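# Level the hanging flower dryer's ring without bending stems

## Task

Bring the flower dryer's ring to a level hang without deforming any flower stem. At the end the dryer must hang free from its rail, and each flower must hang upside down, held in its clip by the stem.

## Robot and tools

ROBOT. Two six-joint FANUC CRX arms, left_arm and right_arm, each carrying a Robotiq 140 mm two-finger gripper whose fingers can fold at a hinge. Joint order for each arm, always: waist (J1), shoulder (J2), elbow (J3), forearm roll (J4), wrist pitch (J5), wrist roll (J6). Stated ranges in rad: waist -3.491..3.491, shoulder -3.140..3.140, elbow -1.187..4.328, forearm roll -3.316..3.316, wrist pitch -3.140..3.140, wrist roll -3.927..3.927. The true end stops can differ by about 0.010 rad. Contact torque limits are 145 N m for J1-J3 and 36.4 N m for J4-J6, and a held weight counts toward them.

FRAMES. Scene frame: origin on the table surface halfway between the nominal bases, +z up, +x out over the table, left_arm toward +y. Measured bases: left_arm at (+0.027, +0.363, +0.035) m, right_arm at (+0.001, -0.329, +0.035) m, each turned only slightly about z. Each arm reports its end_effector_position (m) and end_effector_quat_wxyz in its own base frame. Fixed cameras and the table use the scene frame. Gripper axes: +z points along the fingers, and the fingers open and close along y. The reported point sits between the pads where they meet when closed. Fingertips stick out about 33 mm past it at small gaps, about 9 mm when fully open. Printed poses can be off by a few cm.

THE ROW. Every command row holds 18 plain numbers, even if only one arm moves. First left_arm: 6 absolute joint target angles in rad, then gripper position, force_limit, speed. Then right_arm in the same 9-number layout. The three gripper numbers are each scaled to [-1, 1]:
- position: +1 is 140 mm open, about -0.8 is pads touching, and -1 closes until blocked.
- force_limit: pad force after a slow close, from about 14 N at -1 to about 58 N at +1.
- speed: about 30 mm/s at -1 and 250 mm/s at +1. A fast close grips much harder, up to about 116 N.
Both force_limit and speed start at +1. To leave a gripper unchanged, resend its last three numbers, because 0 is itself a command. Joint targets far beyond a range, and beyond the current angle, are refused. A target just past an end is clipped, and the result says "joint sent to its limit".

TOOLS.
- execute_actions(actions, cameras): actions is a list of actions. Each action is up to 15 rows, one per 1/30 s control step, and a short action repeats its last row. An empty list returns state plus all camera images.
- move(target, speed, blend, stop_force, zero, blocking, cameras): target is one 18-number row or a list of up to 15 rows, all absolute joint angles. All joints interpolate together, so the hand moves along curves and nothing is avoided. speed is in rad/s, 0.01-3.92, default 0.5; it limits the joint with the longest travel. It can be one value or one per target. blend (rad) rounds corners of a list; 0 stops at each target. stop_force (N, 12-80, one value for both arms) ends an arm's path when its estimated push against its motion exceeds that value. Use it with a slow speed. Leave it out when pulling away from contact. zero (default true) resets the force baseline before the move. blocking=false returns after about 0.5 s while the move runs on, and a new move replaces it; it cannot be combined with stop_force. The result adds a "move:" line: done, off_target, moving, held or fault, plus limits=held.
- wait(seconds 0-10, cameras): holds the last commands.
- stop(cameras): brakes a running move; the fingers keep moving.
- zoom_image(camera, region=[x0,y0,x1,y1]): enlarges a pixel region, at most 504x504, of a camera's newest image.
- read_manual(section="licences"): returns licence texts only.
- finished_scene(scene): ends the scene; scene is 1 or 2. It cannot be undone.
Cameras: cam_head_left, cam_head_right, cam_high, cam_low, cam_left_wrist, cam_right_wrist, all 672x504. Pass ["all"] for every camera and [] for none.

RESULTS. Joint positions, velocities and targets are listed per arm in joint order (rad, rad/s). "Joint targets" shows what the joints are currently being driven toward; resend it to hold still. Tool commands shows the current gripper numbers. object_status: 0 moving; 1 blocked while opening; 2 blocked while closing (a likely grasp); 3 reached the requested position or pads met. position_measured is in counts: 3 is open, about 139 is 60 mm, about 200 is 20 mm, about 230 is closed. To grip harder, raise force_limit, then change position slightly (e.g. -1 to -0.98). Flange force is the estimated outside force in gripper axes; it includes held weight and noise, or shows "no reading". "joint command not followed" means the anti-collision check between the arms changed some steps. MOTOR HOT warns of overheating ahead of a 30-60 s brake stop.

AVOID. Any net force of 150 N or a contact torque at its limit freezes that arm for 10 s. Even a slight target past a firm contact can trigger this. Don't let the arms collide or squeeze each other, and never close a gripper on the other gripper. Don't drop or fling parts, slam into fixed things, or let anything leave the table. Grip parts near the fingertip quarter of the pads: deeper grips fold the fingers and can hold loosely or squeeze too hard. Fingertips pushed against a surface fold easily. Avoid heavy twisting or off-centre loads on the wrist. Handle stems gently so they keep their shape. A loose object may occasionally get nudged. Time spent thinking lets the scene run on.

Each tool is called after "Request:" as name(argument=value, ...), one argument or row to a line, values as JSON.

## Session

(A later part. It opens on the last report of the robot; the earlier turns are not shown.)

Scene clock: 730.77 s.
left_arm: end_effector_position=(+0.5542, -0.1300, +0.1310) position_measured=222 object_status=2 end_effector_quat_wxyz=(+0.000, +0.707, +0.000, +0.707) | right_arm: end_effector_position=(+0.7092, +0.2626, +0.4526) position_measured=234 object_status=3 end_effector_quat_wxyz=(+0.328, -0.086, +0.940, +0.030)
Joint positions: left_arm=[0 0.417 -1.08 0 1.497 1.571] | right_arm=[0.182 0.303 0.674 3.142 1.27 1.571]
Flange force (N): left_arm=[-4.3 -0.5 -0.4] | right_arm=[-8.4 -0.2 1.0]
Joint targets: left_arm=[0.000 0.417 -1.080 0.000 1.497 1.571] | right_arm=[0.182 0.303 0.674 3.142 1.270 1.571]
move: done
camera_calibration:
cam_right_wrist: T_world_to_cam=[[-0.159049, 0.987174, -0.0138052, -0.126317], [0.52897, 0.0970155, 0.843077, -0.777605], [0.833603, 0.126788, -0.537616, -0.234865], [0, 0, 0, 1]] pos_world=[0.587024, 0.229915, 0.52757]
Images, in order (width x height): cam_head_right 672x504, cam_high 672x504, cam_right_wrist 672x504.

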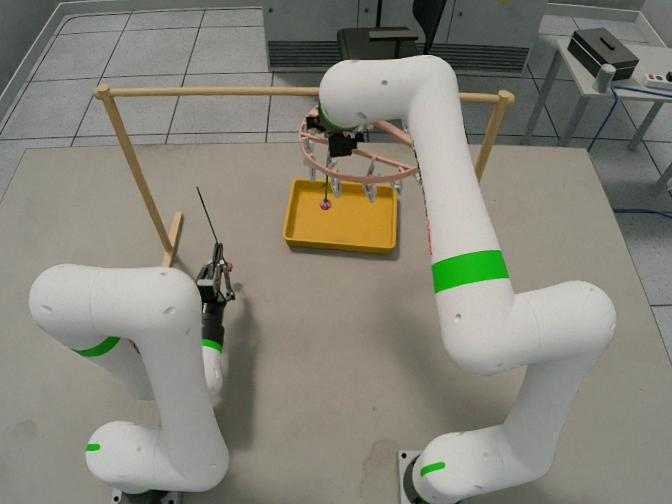

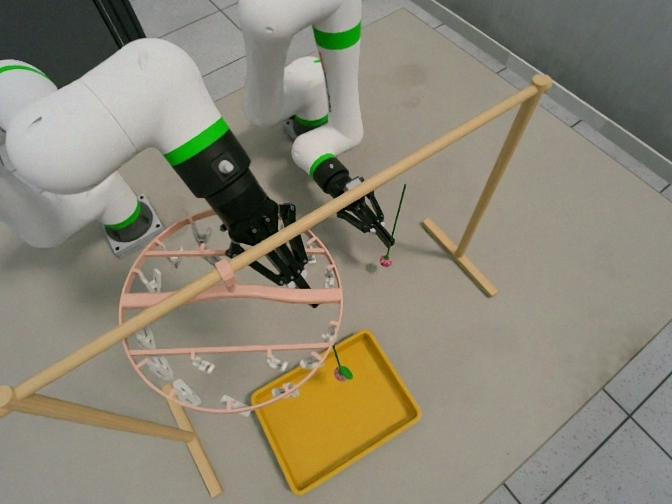

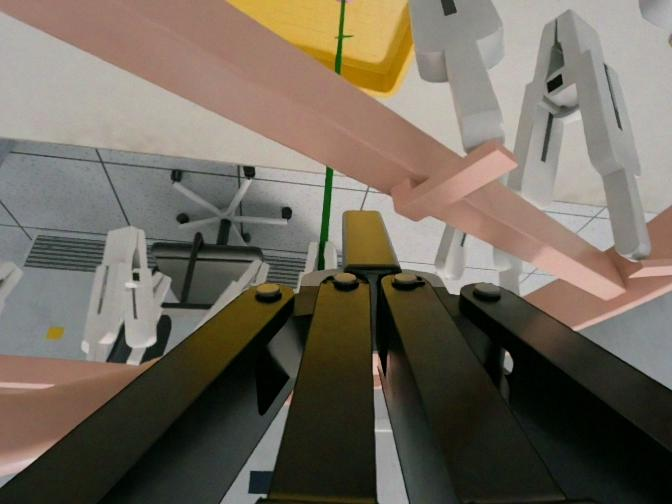

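Request:
move(
  target=[
    [0.0,0.417,-1.0803,0,1.4973,1.5708,-1,-1,-1,0.1819,0.4907,1.1851,3.1416,1.5944,1.5708,-1,-1,0],
    [0.0,0.417,-1.0803,0,1.4973,1.5708,-1,-1,-1,0.18,-0.2,0.55,3.1416,1.7,1.5708,-1,-1,0],
  ],
  speed=0.4,
  cameras=["cam_right_wrist","cam_high","cam_head_right"],
)

Request:
wait(
  seconds=3,
  cameras=["cam_high","cam_head_left"],
)

Request:
zoom_image(
  camera="cam_high",
  region=[70, 190, 400, 440],
)

Scene clock: 739.70 s.
left_arm: end_effector_position=(+0.5542, -0.1300, +0.1310) position_measured=222 object_status=2 end_effector_quat_wxyz=(+0.000, +0.707, +0.000, +0.707) | right_arm: end_effector_position=(+0.4102, +0.2068, +0.5899) position_measured=234 object_status=3 end_effector_quat_wxyz=(+0.304, -0.086, +0.948, +0.027)
Joint positions: left_arm=[0 0.417 -1.08 0 1.497 1.571] | right_arm=[0.18 -0.2 0.55 3.142 1.7 1.571]
Flange force (N): left_arm=[-2.8 -3.1 -0.1] | right_arm=[-5.9 -3.5 -3.0]
Joint targets: left_arm=[0.000 0.417 -1.080 0.000 1.497 1.571] | right_arm=[0.180 -0.200 0.550 3.142 1.700 1.571]
move: done
camera_calibration:
cam_right_wrist: T_world_to_cam=[[-0.15784, 0.987353, -0.0148732, -0.11668], [0.570045, 0.103407, 0.81508, -0.731476], [0.80631, 0.120174, -0.579157, 0.132335], [0, 0, 0, 1]] pos_world=[0.291854, 0.174941, 0.671119]
Images, in order (width x height): cam_head_right 672x504, cam_high 672x504, cam_right_wrist 672x504.

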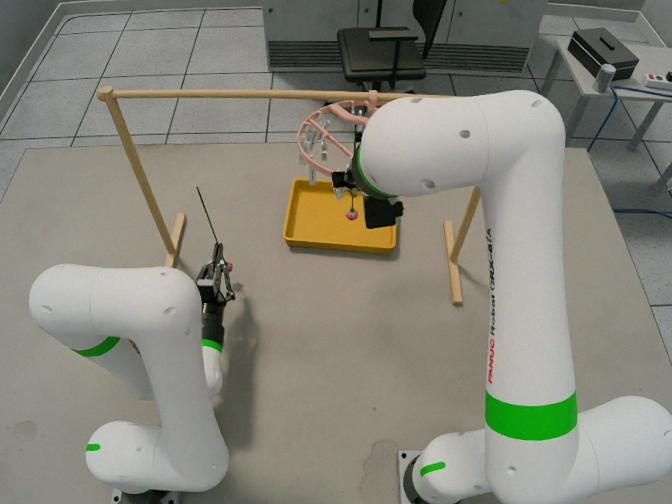

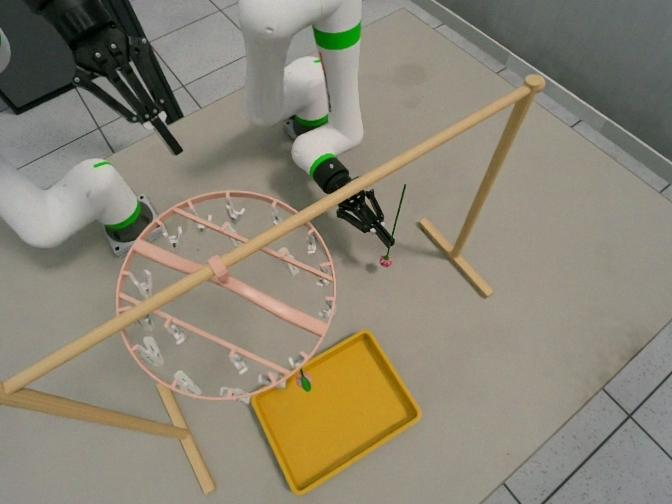

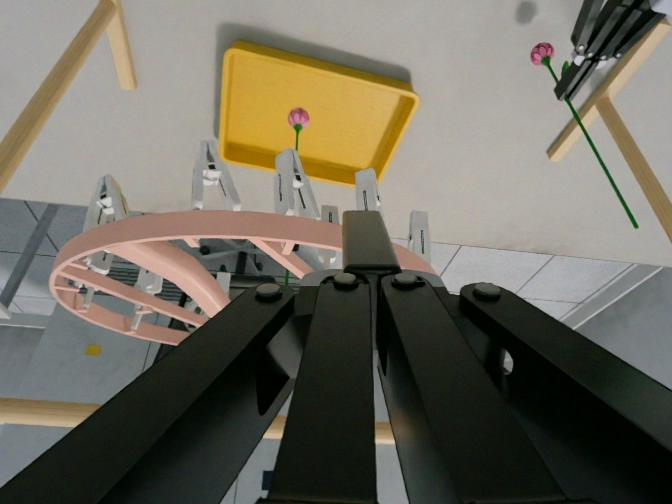

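Scene clock: 742.70 s.
left_arm: end_effector_position=(+0.5542, -0.1300, +0.1310) position_measured=222 object_status=2 end_effector_quat_wxyz=(+0.000, +0.707, +0.000, +0.707) | right_arm: end_effector_position=(+0.4102, +0.2068, +0.5899) position_measured=234 object_status=3 end_effector_quat_wxyz=(+0.304, -0.086, +0.948, +0.027)
Joint positions: left_arm=[0 0.417 -1.08 0 1.497 1.571] | right_arm=[0.18 -0.2 0.55 3.142 1.7 1.571]
Flange force (N): left_arm=[-2.6 -0.4 -0.9] | right_arm=[-2.8 -3.0 -1.6]
Joint targets: left_arm=[0.000 0.417 -1.080 0.000 1.497 1.571] | right_arm=[0.180 -0.200 0.550 3.142 1.700 1.571]
Tool commands: left_gripper/position=-1.0 left_gripper/force_limit=-1.0 left_gripper/speed=-1.0 right_gripper/position=-1.0 right_gripper/force_limit=-1.0 right_gripper/speed=+0.0
wait: 3.00 s; at rest by 0.17 s
Images, in order (width x height): cam_head_left 672x504, cam_high 672x504.

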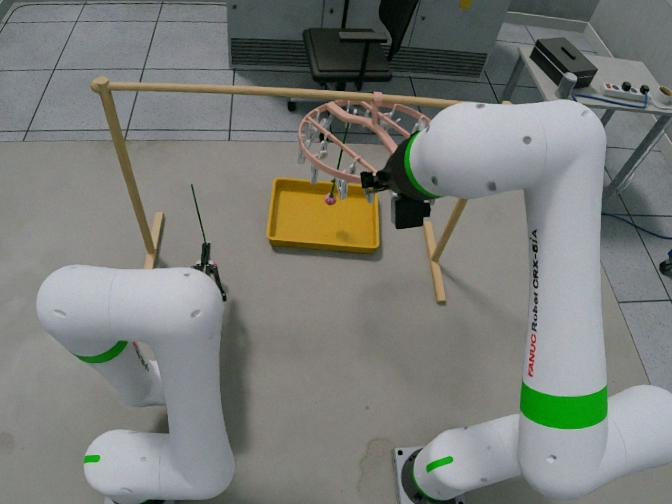

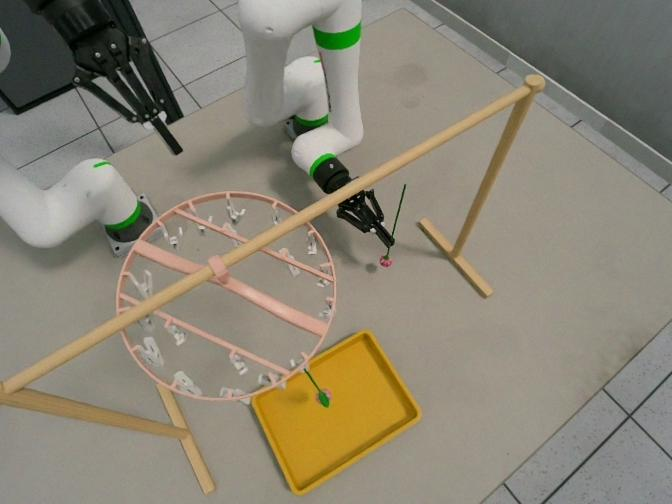

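Scaled by 1.527 from the camera's 672x504 image, which has a finer 960x720 frame.

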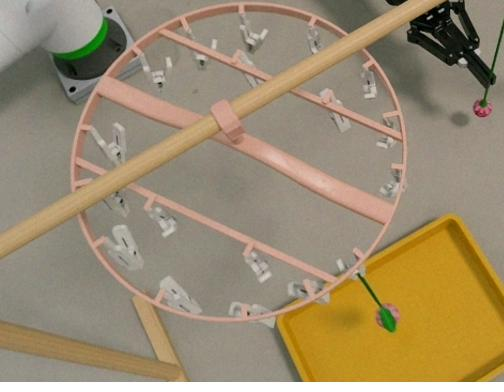

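Request:
move(
  target=[
    [0.0,0.417,-1.0803,0,1.4973,1.5708,-1,-1,-1,0.18,-1.0627,-0.5,3.1416,0.5,1.5708,-1,-1,0],
    [0.0,0.417,-1.0803,0,1.4973,1.5708,-1,-1,-1,0.3,-1.0627,-0.9213,3.1416,0.1414,1.5708,-0.3,-1,0],
    [0.0,0.417,-1.0803,0,1.4973,1.5708,-1,-1,-1,0.4325,-1.0627,-0.9213,0,-0.1414,1.5708,-0.3,-1,0],
  ],
  speed=1.0,
  cameras=["cam_right_wrist","cam_head_right"],
)

Request:
zoom_image(
  camera="cam_head_right",
  region=[260, 60, 460, 260],
)

Scene clock: 765.23 s.
left_arm: end_effector_position=(+0.5542, -0.1300, +0.1310) position_measured=222 object_status=2 end_effector_quat_wxyz=(+0.000, +0.707, +0.000, +0.707) | right_arm: end_effector_position=(+0.4395, +0.0597, +0.4451) position_measured=167 object_status=3 end_effector_quat_wxyz=(-0.152, +0.691, +0.152, +0.691)
Joint positions: left_arm=[0 0.417 -1.08 0 1.497 1.571] | right_arm=[0.432 -1.063 -0.921 0 -0.141 1.571]
Flange force (N): left_arm=[-3.7 -1.4 -0.6] | right_arm=no reading
Joint targets: left_arm=[0.000 0.417 -1.080 0.000 1.497 1.571] | right_arm=[0.432 -1.063 -0.921 0.000 -0.141 1.571]
move: done
camera_calibration:
cam_right_wrist: T_world_to_cam=[[0.441299, -0.897317, -0.00875282, -0.122547], [-0.296175, -0.136437, -0.945339, 0.563603], [0.847075, 0.419769, -0.325972, -0.106023], [0, 0, 0, 1]] pos_world=[0.310814, 0.0114376, 0.497163]
Images, in order (width x height): cam_head_right 672x504, cam_right_wrist 672x504.

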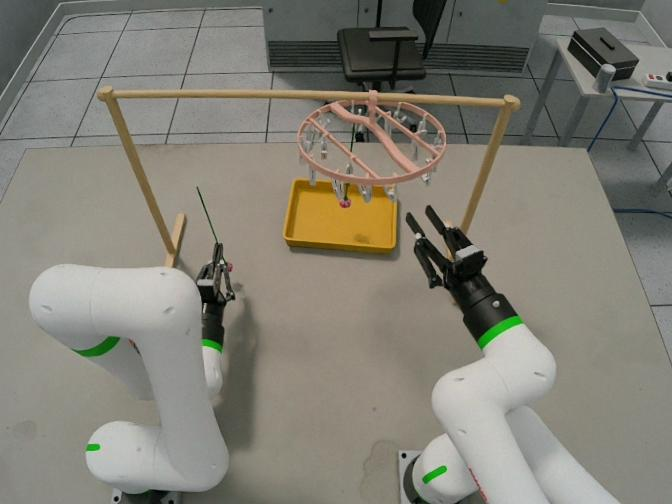

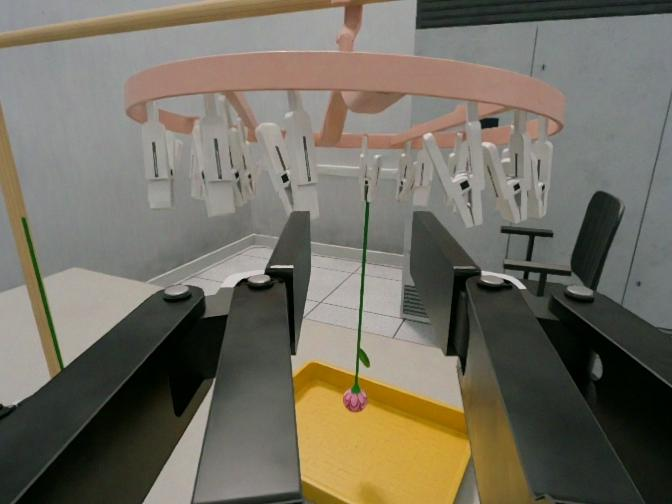

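Scaled by 2.520 from the camera's 672x504 image, which has a finer 960x720 frame.

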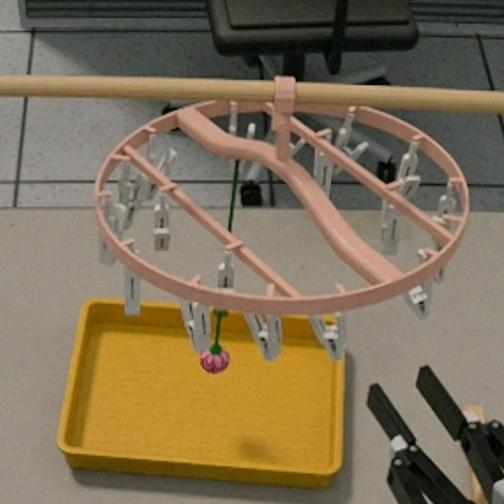

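Request:
move(
  target=[0.0,0.417,-1.0803,0,1.4973,1.5708,-1,-1,-1,0.5,-0.8171,-0.8024,0,-0.0147,1.5708,-0.3,-1,0],
  speed=0.4,
  cameras=["cam_right_wrist","cam_head_right","cam_low"],
)

Request:
zoom_image(
  camera="cam_low",
  region=[320, 110, 440, 230],
)

Request:
zoom_image(
  camera="cam_head_right",
  region=[310, 90, 470, 250],
)

Scene clock: 785.13 s.
left_arm: end_effector_position=(+0.5542, -0.1300, +0.1310) position_measured=222 object_status=2 end_effector_quat_wxyz=(+0.000, +0.707, +0.000, +0.707) | right_arm: end_effector_position=(+0.4902, +0.1196, +0.4719) position_measured=167 object_status=3 end_effector_quat_wxyz=(-0.175, +0.685, +0.175, +0.685)
Joint positions: left_arm=[0 0.417 -1.08 0 1.497 1.571] | right_arm=[0.5 -0.817 -0.802 0 -0.015 1.571]
Flange force (N): left_arm=[-1.9 -1.3 -0.7] | right_arm=no reading
Joint targets: left_arm=[0.000 0.417 -1.080 0.000 1.497 1.571] | right_arm=[0.500 -0.817 -0.802 0.000 -0.015 1.571]
move: done
camera_calibration:
cam_right_wrist: T_world_to_cam=[[0.500826, -0.865503, -0.00882428, -0.123804], [-0.286324, -0.156044, -0.945341, 0.609734], [0.816818, 0.475978, -0.325965, -0.157227], [0, 0, 0, 1]] pos_world=[0.365012, 0.0628292, 0.524063]
Images, in order (width x height): cam_head_right 672x504, cam_low 672x504, cam_right_wrist 672x504.

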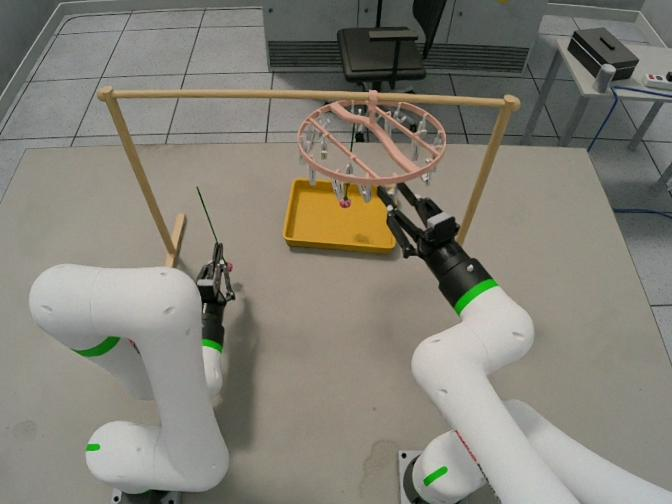

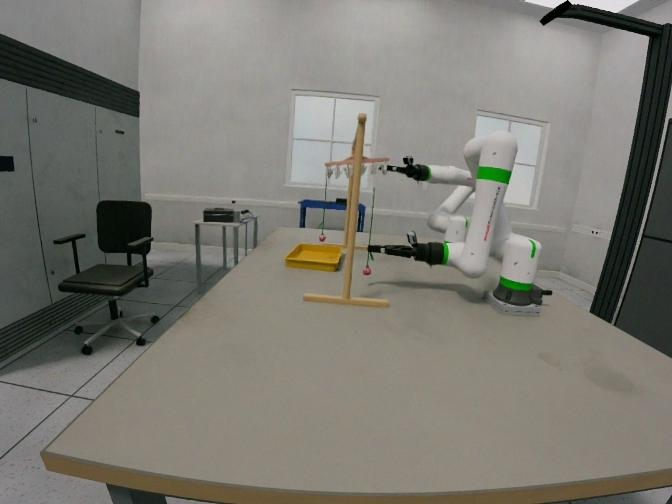

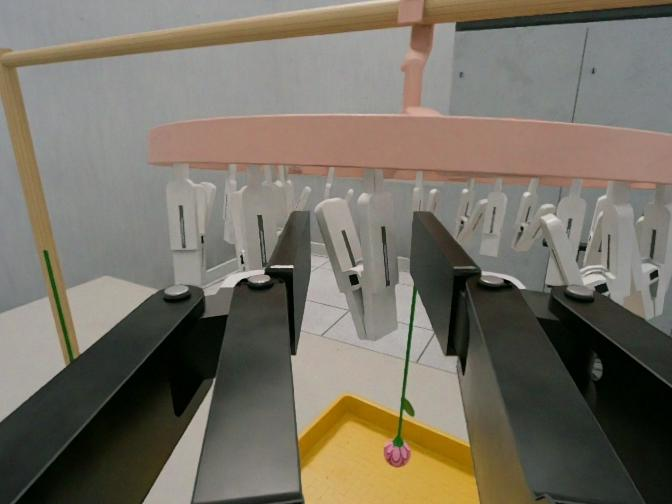

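Scaled by 4.200 from the camera's 672x504 image, which has a finer 960x720 frame.

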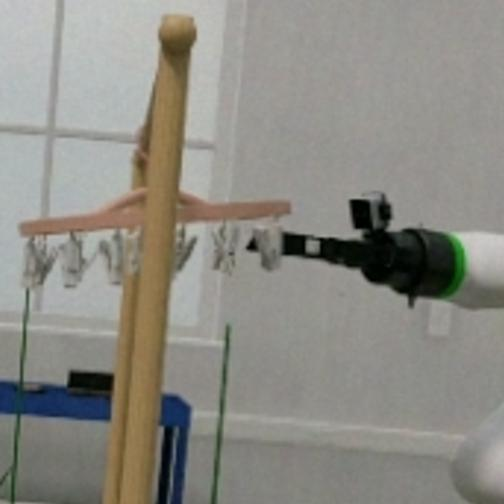

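Scaled by 3.150 from the camera's 672x504 image, which has a finer 960x720 frame.

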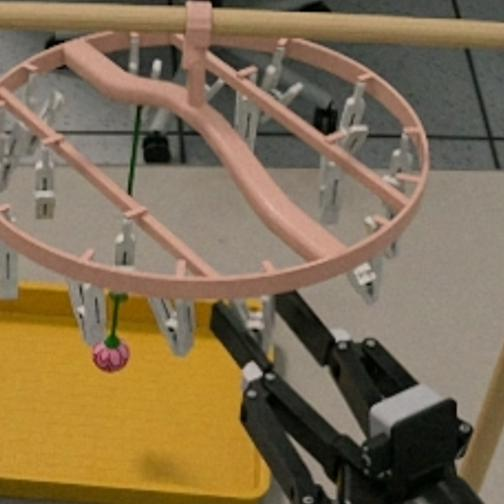

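Request:
move(
  target=[0.0,0.417,-1.0803,0,1.4973,1.5708,-1,-1,-1,0.5,-0.8171,-0.8024,0,-0.0147,1.5708,-1,-1,-1],
  speed=0.4,
  cameras=["cam_right_wrist"],
)

Request:
zoom_image(
  camera="cam_right_wrist",
  region=[246, 130, 486, 350],
)

Scene clock: 793.47 s.
left_arm: end_effector_position=(+0.5542, -0.1300, +0.1310) position_measured=222 object_status=2 end_effector_quat_wxyz=(+0.000, +0.707, +0.000, +0.707) | right_arm: end_effector_position=(+0.4902, +0.1196, +0.4719) position_measured=210 object_status=2 end_effector_quat_wxyz=(-0.175, +0.685, +0.175, +0.685)
Joint positions: left_arm=[0 0.417 -1.08 0 1.497 1.571] | right_arm=[0.5 -0.817 -0.802 0 -0.015 1.571]
Flange force (N): left_arm=[-2.4 -0.7 -0.5] | right_arm=no reading
Joint targets: left_arm=[0.000 0.417 -1.080 0.000 1.497 1.571] | right_arm=[0.500 -0.817 -0.802 0.000 -0.015 1.571]
move: done
camera_calibration:
cam_right_wrist: T_world_to_cam=[[0.500852, -0.865489, -0.00874177, -0.123858], [-0.286281, -0.15612, -0.945341, 0.609723], [0.816817, 0.475978, -0.325966, -0.157227], [0, 0, 0, 1]] pos_world=[0.365012, 0.062829, 0.524063]
Images, in order (width x height): cam_right_wrist 672x504.

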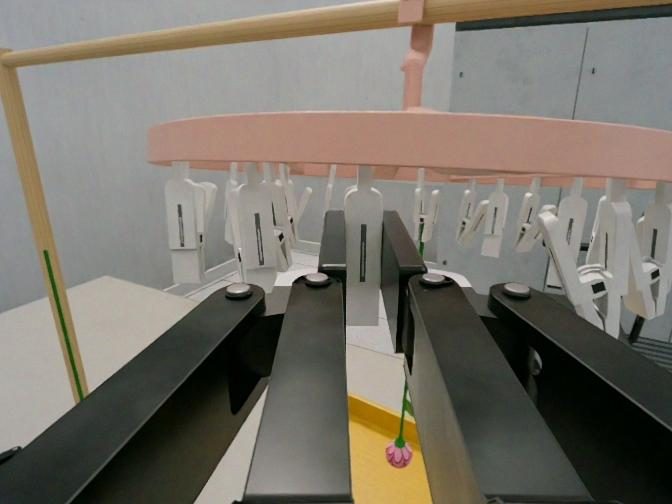

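Scaled by 2.100 from the camera's 672x504 image, which has a finer 960x720 frame.

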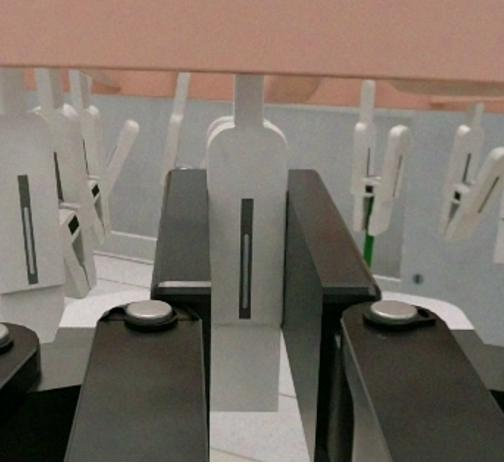

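Request:
move(
  target=[
    [0.0,0.417,-1.0803,0,1.4973,1.5708,-1,-1,-1,0.5,-0.8171,-0.8024,0,-0.0147,1.5708,-0.3,-1,0],
    [0.0,0.417,-1.0803,0,1.4973,1.5708,-1,-1,-1,0.5,-1.0609,-0.8574,0,-0.2035,1.5708,-0.3,-1,0],
    [0.0,0.417,-1.0803,0,1.4973,1.5708,-1,-1,-1,0.44,-1.0609,-0.8574,0,-0.2035,1.5708,-1,-1,0],
    [0.0,0.417,-1.0803,0,1.4973,1.5708,-1,-1,-1,0.44,-0.8521,-0.8126,0,-0.0395,1.5708,-1,-1,0],
  ],
  speed=0.35,
  cameras=["cam_right_wrist","cam_head_right"],
)

Request:
zoom_image(
  camera="cam_head_right",
  region=[310, 90, 470, 250],
)

Scene clock: 821.77 s.
left_arm: end_effector_position=(+0.5542, -0.1300, +0.1310) position_measured=222 object_status=2 end_effector_quat_wxyz=(+0.000, +0.707, +0.000, +0.707) | right_arm: end_effector_position=(+0.4875, +0.0858, +0.4719) position_measured=233 object_status=3 end_effector_quat_wxyz=(-0.154, +0.690, +0.154, +0.690)
Joint positions: left_arm=[0 0.417 -1.08 0 1.497 1.571] | right_arm=[0.44 -0.852 -0.813 0 -0.04 1.571]
Flange force (N): left_arm=[-3.0 0.4 -0.9] | right_arm=no reading
Joint targets: left_arm=[0.000 0.417 -1.080 0.000 1.497 1.571] | right_arm=[0.440 -0.852 -0.813 0.000 -0.040 1.571]
move: done
camera_calibration:
cam_right_wrist: T_world_to_cam=[[0.448002, -0.89399, -0.00875044, -0.123565], [-0.29513, -0.138644, -0.945344, 0.606481], [0.843915, 0.426099, -0.325956, -0.147841], [0, 0, 0, 1]] pos_world=[0.359113, 0.0366145, 0.524063]
Images, in order (width x height): cam_head_right 672x504, cam_right_wrist 672x504.

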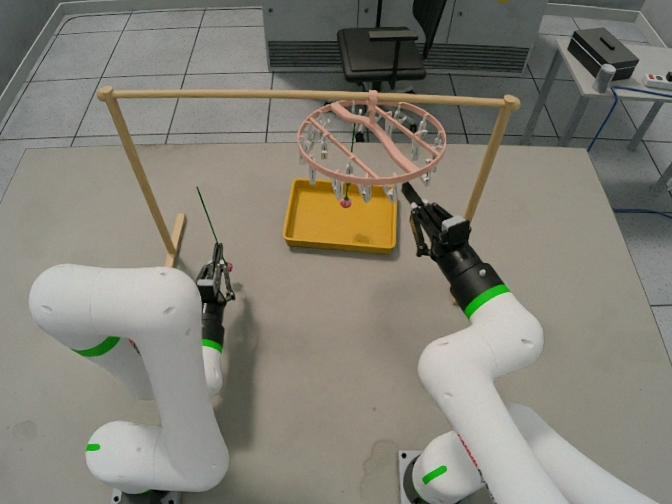

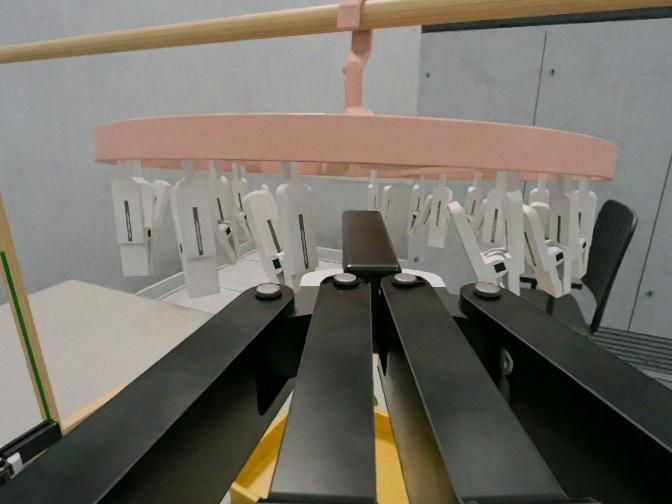

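Scaled by 3.150 from the camera's 672x504 image, which has a finer 960x720 frame.

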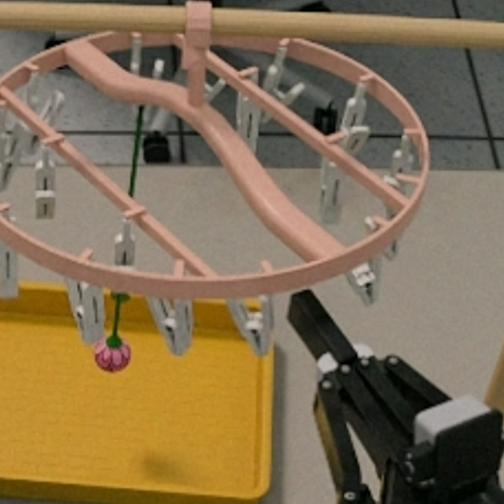

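Request:
move(
  target=[
    [0.0,0.417,-1.0803,0,1.4973,1.5708,-1,-1,-1,0.44,-1.133,-0.8666,0,-0.2664,1.5708,-1,-1,0],
    [0.0,0.417,-1.0803,0,1.4973,1.5708,-1,-1,-1,0.002,-1.133,-0.8666,3.1416,0.2664,-1.5708,-1,-1,0],
    [0.0,0.417,-1.0803,0,1.4973,1.5708,-1,-1,-1,0.002,-1.133,-0.8666,3.1416,0.2664,-1.5708,-0.3,-1,0],
  ],
  speed=0.8,
  cameras=["cam_right_wrist","cam_head_right"],
)

Scene clock: 840.30 s.
left_arm: end_effector_position=(+0.5542, -0.1300, +0.1310) position_measured=222 object_status=2 end_effector_quat_wxyz=(+0.000, +0.707, +0.000, +0.707) | right_arm: end_effector_position=(+0.3998, +0.1308, +0.4720) position_measured=167 object_status=0 end_effector_quat_wxyz=(-0.001, +0.707, +0.001, +0.707)
Joint positions: left_arm=[0 0.417 -1.08 0 1.497 1.571] | right_arm=[0.002 -1.133 -0.867 3.142 0.266 -1.571]
Flange force (N): left_arm=[-0.8 -3.7 -0.5] | right_arm=no reading
Joint targets: left_arm=[0.000 0.417 -1.080 0.000 1.497 1.571] | right_arm=[0.002 -1.133 -0.867 3.142 0.266 -1.571]
move: done
camera_calibration:
cam_right_wrist: T_world_to_cam=[[0.0265951, -0.999608, -0.00877844, 0.138174], [-0.326073, -0.000373439, -0.945344, 0.581211], [0.94497, 0.0280039, -0.325955, -0.0812836], [0, 0, 0, 1]] pos_world=[0.262653, 0.140613, 0.524163]
Images, in order (width x height): cam_head_right 672x504, cam_right_wrist 672x504.

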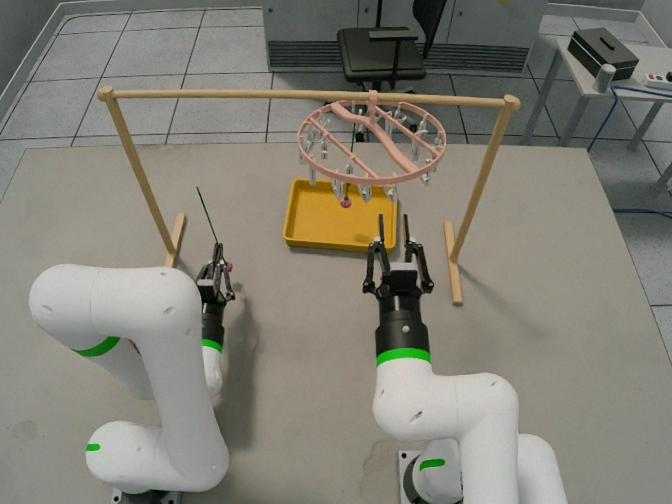

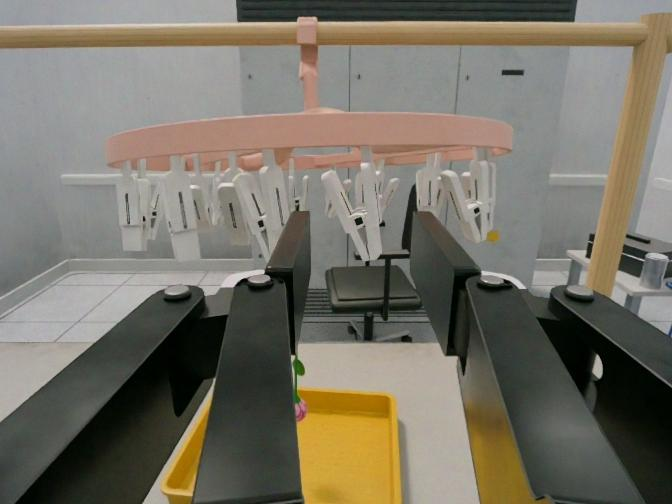

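Request:
zoom_image(
  camera="cam_right_wrist",
  region=[220, 110, 420, 280],
)

Scaled by 2.520 from the camera's 672x504 image, which has a finer 960x720 frame.

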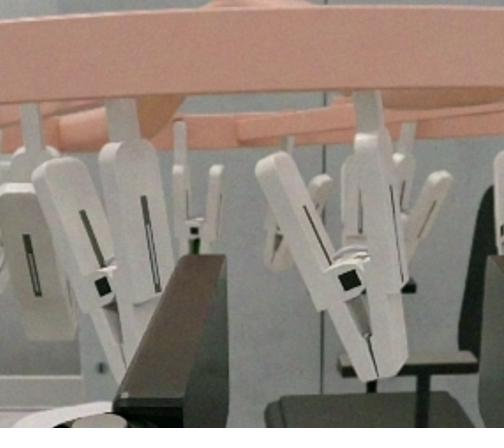

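Request:
move(
  target=[
    [0.0,0.417,-1.0803,0,1.4973,1.5708,-1,-1,-1,-0.005,-0.8268,-0.8049,3.1416,0.0219,-1.5708,-0.3,-1,0],
  ],
  speed=0.2,
  cameras=["cam_right_wrist","cam_low"],
)

Request:
zoom_image(
  camera="cam_low",
  region=[320, 110, 440, 230],
)

Request:
zoom_image(
  camera="cam_right_wrist",
  region=[256, 130, 476, 330],
)

Scene clock: 854.03 s.
left_arm: end_effector_position=(+0.5542, -0.1300, +0.1310) position_measured=222 object_status=2 end_effector_quat_wxyz=(+0.000, +0.707, +0.000, +0.707) | right_arm: end_effector_position=(+0.4854, +0.1276, +0.4721) position_measured=167 object_status=3 end_effector_quat_wxyz=(+0.002, +0.707, -0.002, +0.707)
Joint positions: left_arm=[0 0.417 -1.08 0 1.497 1.571] | right_arm=[-0.005 -0.827 -0.805 3.142 0.022 -1.571]
Flange force (N): left_arm=[-3.2 -2.2 0.0] | right_arm=no reading
Joint targets: left_arm=[0.000 0.417 -1.080 0.000 1.497 1.571] | right_arm=[-0.005 -0.827 -0.805 3.142 0.022 -1.571]
move: done
camera_calibration:
cam_right_wrist: T_world_to_cam=[[0.019608, -0.999769, -0.00878364, 0.136073], [-0.326085, 0.00191008, -0.945339, 0.608843], [0.945137, 0.0214004, -0.325972, -0.161349], [0, 0, 0, 1]] pos_world=[0.348363, 0.138332, 0.524163]
Images, in order (width x height): cam_low 672x504, cam_right_wrist 672x504.

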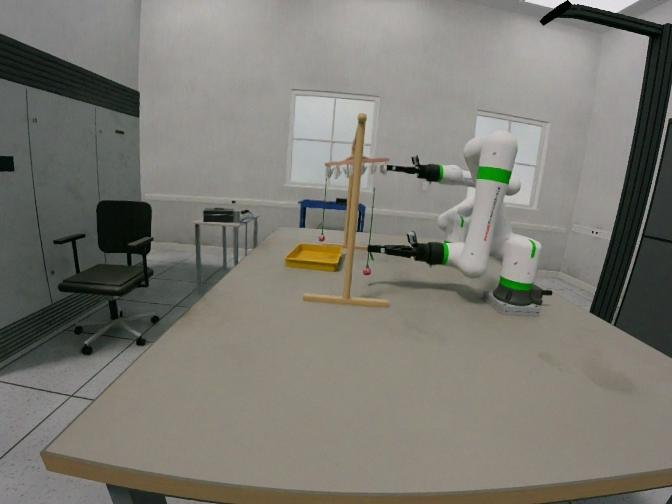

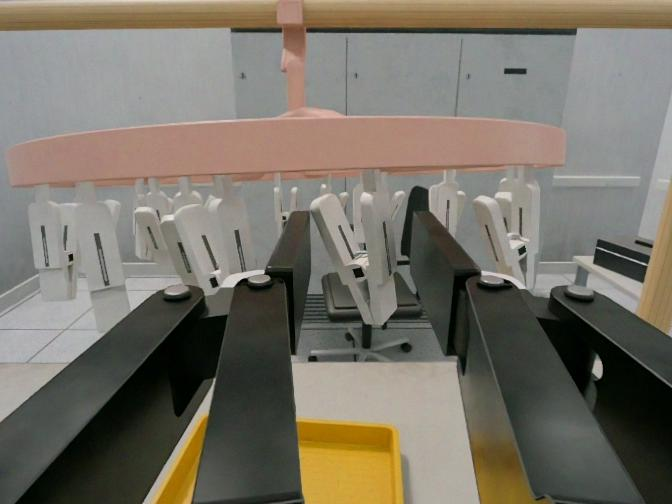

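Scaled by 4.200 from the camera's 672x504 image, which has a finer 960x720 frame.

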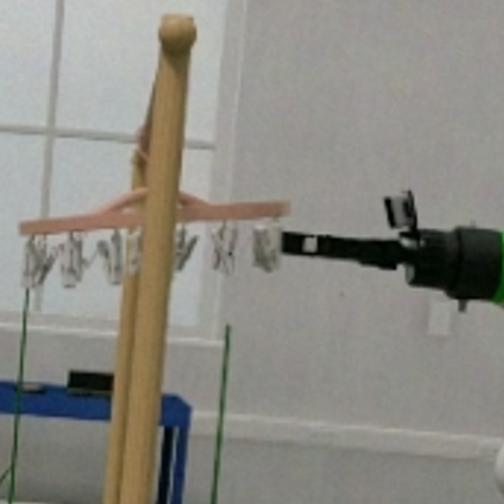

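Scaled by 2.291 from the camera's 672x504 image, which has a finer 960x720 frame.

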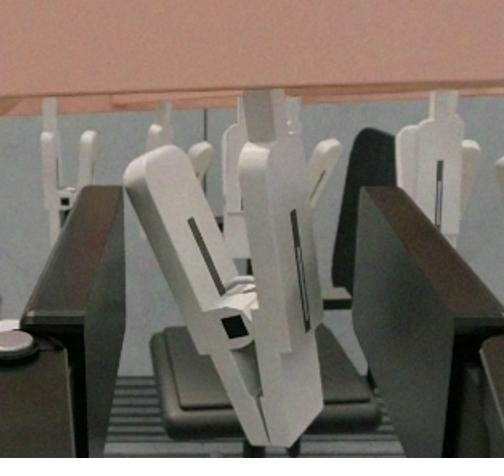

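Request:
move(
  target=[
    [0.0,0.417,-1.0803,0,1.4973,1.5708,-1,-1,-1,0.0,-1.133,-0.8666,3.1416,0.2664,-1.5708,-0.3,-1,0],
    [0.0,0.417,-1.0803,0,1.4973,1.5708,-1,-1,-1,-0.3,-0.3282,-0.2617,-1.5708,1.617,-3.1416,-0.3,-1,0],
    [0.0,0.417,-1.0803,0,1.4973,1.5708,-1,-1,-1,1.267,-0.3282,-0.2617,-1.5708,1.617,-3.1416,-0.3,-1,0],
  ],
  speed=[0.6,1.5,0.8],
  cameras=["cam_right_wrist","cam_head_right","cam_low"],
)

Request:
zoom_image(
  camera="cam_right_wrist",
  region=[236, 90, 476, 290],
)

Scene clock: 915.30 s.
left_arm: end_effector_position=(+0.5542, -0.1300, +0.1310) position_measured=222 object_status=2 end_effector_quat_wxyz=(+0.000, +0.707, +0.000, +0.707) | right_arm: end_effector_position=(+0.4263, +0.1693, +0.4709) position_measured=167 object_status=3 end_effector_quat_wxyz=(+0.100, +0.693, -0.146, +0.699)
Joint positions: left_arm=[0 0.417 -1.08 0 1.497 1.571] | right_arm=[1.267 -0.328 -0.262 -1.571 1.617 -3.142]
Flange force (N): left_arm=[-0.4 -2.3 -0.5] | right_arm=[1.7 -1.7 0.7]
Joint targets: left_arm=[0.000 0.417 -1.080 0.000 1.497 1.571] | right_arm=[1.267 -0.328 -0.262 -1.571 1.617 -3.142]
move: done
camera_calibration:
cam_right_wrist: T_world_to_cam=[[-0.318928, -0.944792, -0.0751863, 0.345225], [-0.287441, 0.172012, -0.942226, 0.541675], [0.90314, -0.27889, -0.326432, -0.037893], [0, 0, 0, 1]] pos_world=[0.300024, 0.222423, 0.523967]
Images, in order (width x height): cam_head_right 672x504, cam_low 672x504, cam_right_wrist 672x504.

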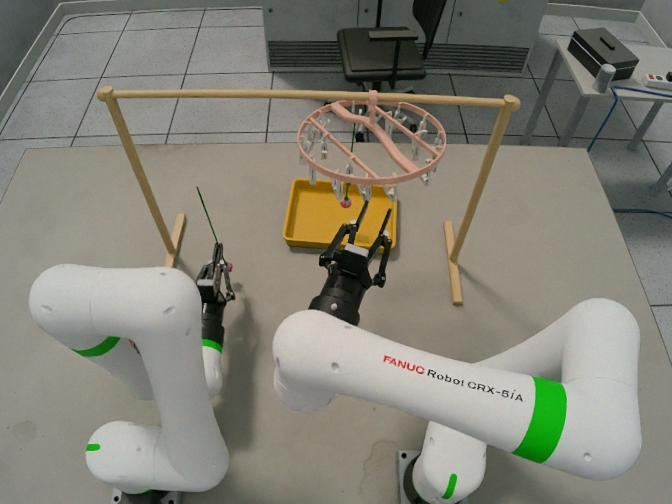

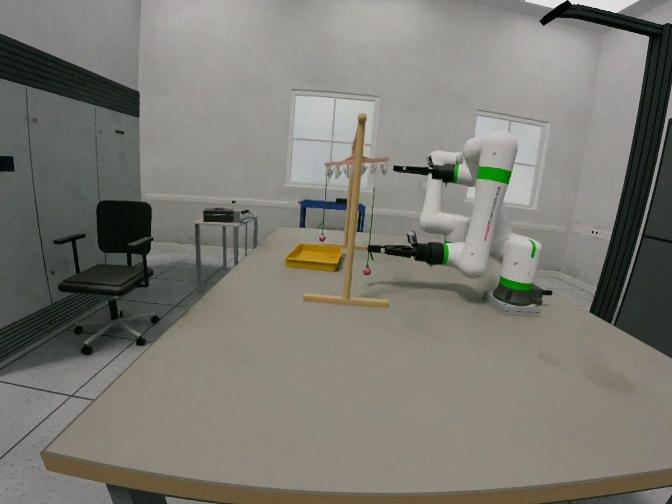

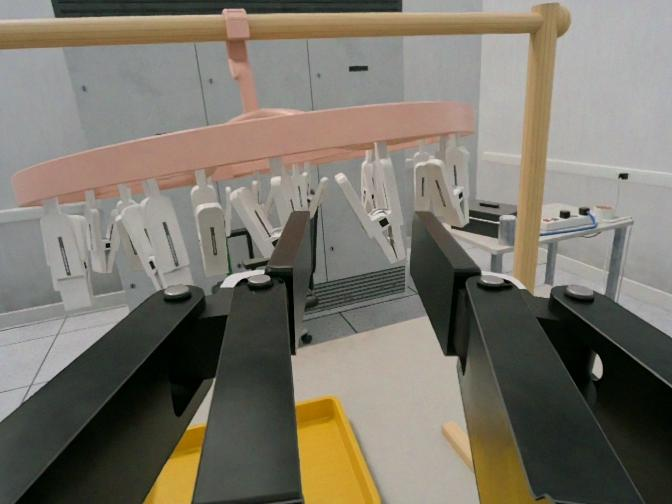

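Scaled by 2.100 from the camera's 672x504 image, which has a finer 960x720 frame.

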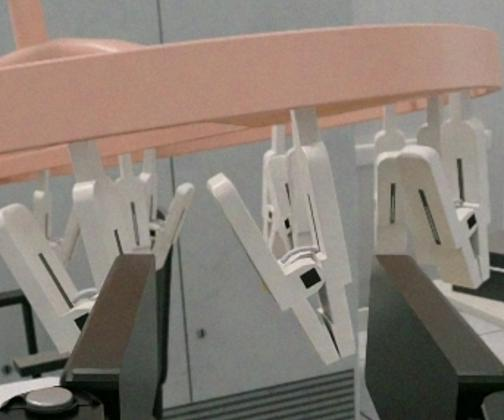

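Request:
move(
  target=[0.0,0.417,-1.0803,0,1.4973,1.5708,-1,-1,-1,0.965,-0.3179,-0.2543,-1.5708,1.315,-3.1416,-0.3,-1,0],
  speed=0.15,
  cameras=["cam_right_wrist","cam_low"],
)

Request:
zoom_image(
  camera="cam_right_wrist",
  region=[236, 130, 476, 330],
)

Request:
zoom_image(
  camera="cam_low",
  region=[320, 110, 440, 230],
)

Scene clock: 925.43 s.
left_arm: end_effector_position=(+0.5542, -0.1300, +0.1310) position_measured=222 object_status=2 end_effector_quat_wxyz=(+0.000, +0.707, +0.000, +0.707) | right_arm: end_effector_position=(+0.5109, +0.1318, +0.4778) position_measured=167 object_status=3 end_effector_quat_wxyz=(+0.103, +0.687, -0.143, +0.705)
Joint positions: left_arm=[0 0.417 -1.08 0 1.497 1.571] | right_arm=[0.965 -0.318 -0.254 -1.571 1.315 -3.142]
Flange force (N): left_arm=[-1.5 -1.2 -0.8] | right_arm=[2.2 -1.5 2.5]
Joint targets: left_arm=[0.000 0.417 -1.080 0.000 1.497 1.571] | right_arm=[0.965 -0.318 -0.254 -1.571 1.315 -3.142]
move: done
camera_calibration:
cam_right_wrist: T_world_to_cam=[[-0.318189, -0.945448, -0.0698798, 0.334502], [-0.271824, 0.161601, -0.948682, 0.575414], [0.908222, -0.282865, -0.308415, -0.133108], [0, 0, 0, 1]] pos_world=[0.383738, 0.185616, 0.528207]
Images, in order (width x height): cam_low 672x504, cam_right_wrist 672x504.

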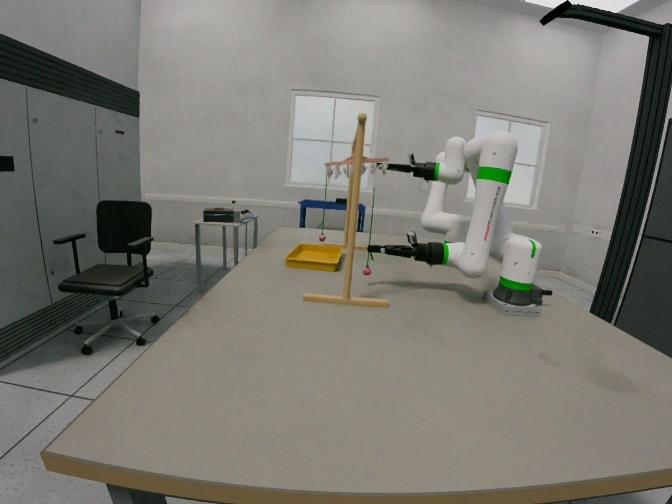

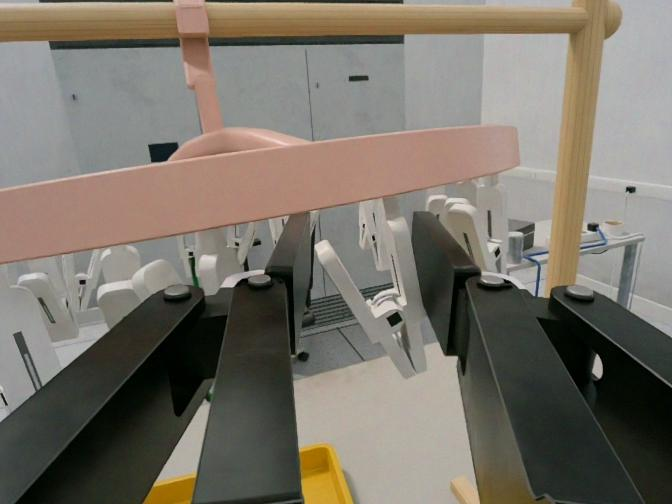

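Scaled by 2.100 from the camera's 672x504 image, which has a finer 960x720 frame.

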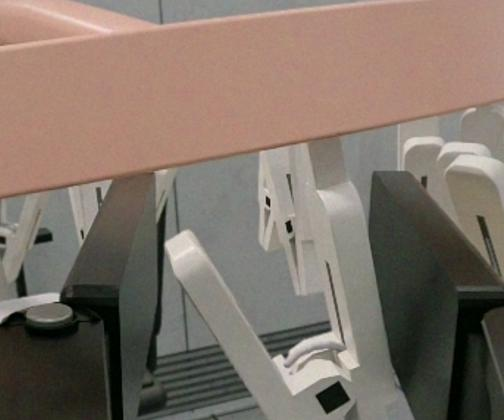

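Scaled by 4.200 from the camera's 672x504 image, which has a finer 960x720 frame.

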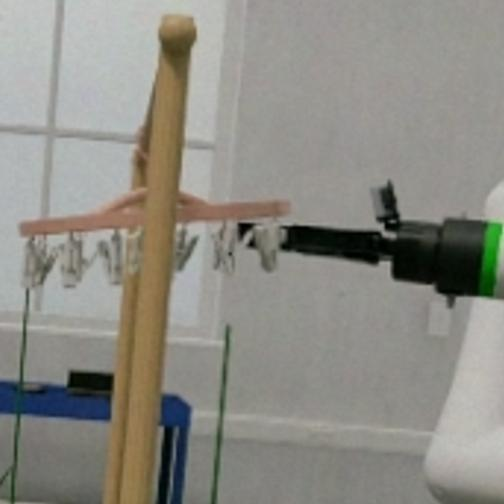

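Request:
move(
  target=[0.0,0.417,-1.0803,0,1.4973,1.5708,-1,-1,-1,0.965,-0.3179,-0.2543,-1.5708,1.315,-3.1416,-1,-1,-1],
  speed=0.15,
  cameras=["cam_right_wrist"],
)

Request:
zoom_image(
  camera="cam_right_wrist",
  region=[236, 150, 476, 400],
)

Scene clock: 933.13 s.
left_arm: end_effector_position=(+0.5542, -0.1300, +0.1310) position_measured=222 object_status=2 end_effector_quat_wxyz=(+0.000, +0.707, +0.000, +0.707) | right_arm: end_effector_position=(+0.5109, +0.1318, +0.4778) position_measured=223 object_status=0 end_effector_quat_wxyz=(+0.103, +0.687, -0.143, +0.705)
Joint positions: left_arm=[0 0.417 -1.08 0 1.497 1.571] | right_arm=[0.965 -0.318 -0.254 -1.571 1.315 -3.142]
Flange force (N): left_arm=[-2.1 -1.2 -0.9] | right_arm=[2.1 -0.6 3.2]
Joint targets: left_arm=[0.000 0.417 -1.080 0.000 1.497 1.571] | right_arm=[0.965 -0.318 -0.254 -1.571 1.315 -3.142]
move: done
camera_calibration:
cam_right_wrist: T_world_to_cam=[[-0.318188, -0.945451, -0.0698535, 0.334488], [-0.271919, 0.161603, -0.948654, 0.575436], [0.908194, -0.282855, -0.308506, -0.133051], [0, 0, 0, 1]] pos_world=[0.383738, 0.185616, 0.528208]
Images, in order (width x height): cam_right_wrist 672x504.

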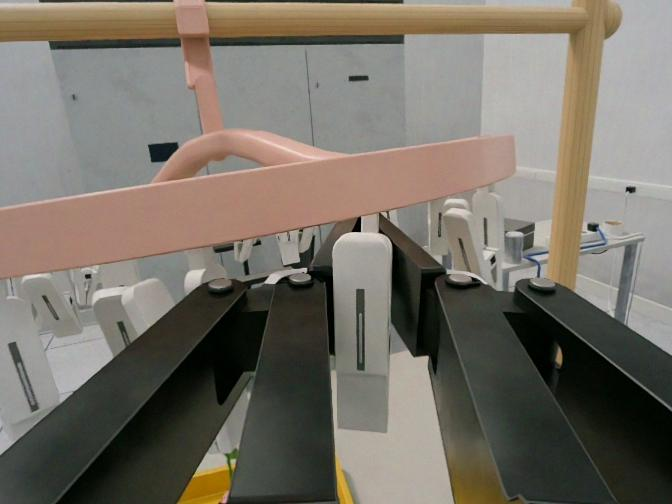

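Scaled by 2.016 from the camera's 672x504 image, which has a finer 960x720 frame.

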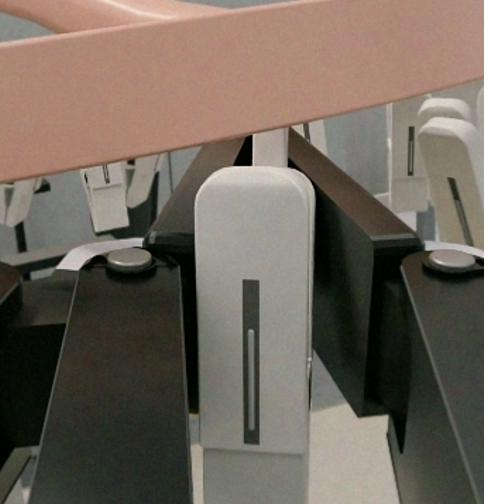

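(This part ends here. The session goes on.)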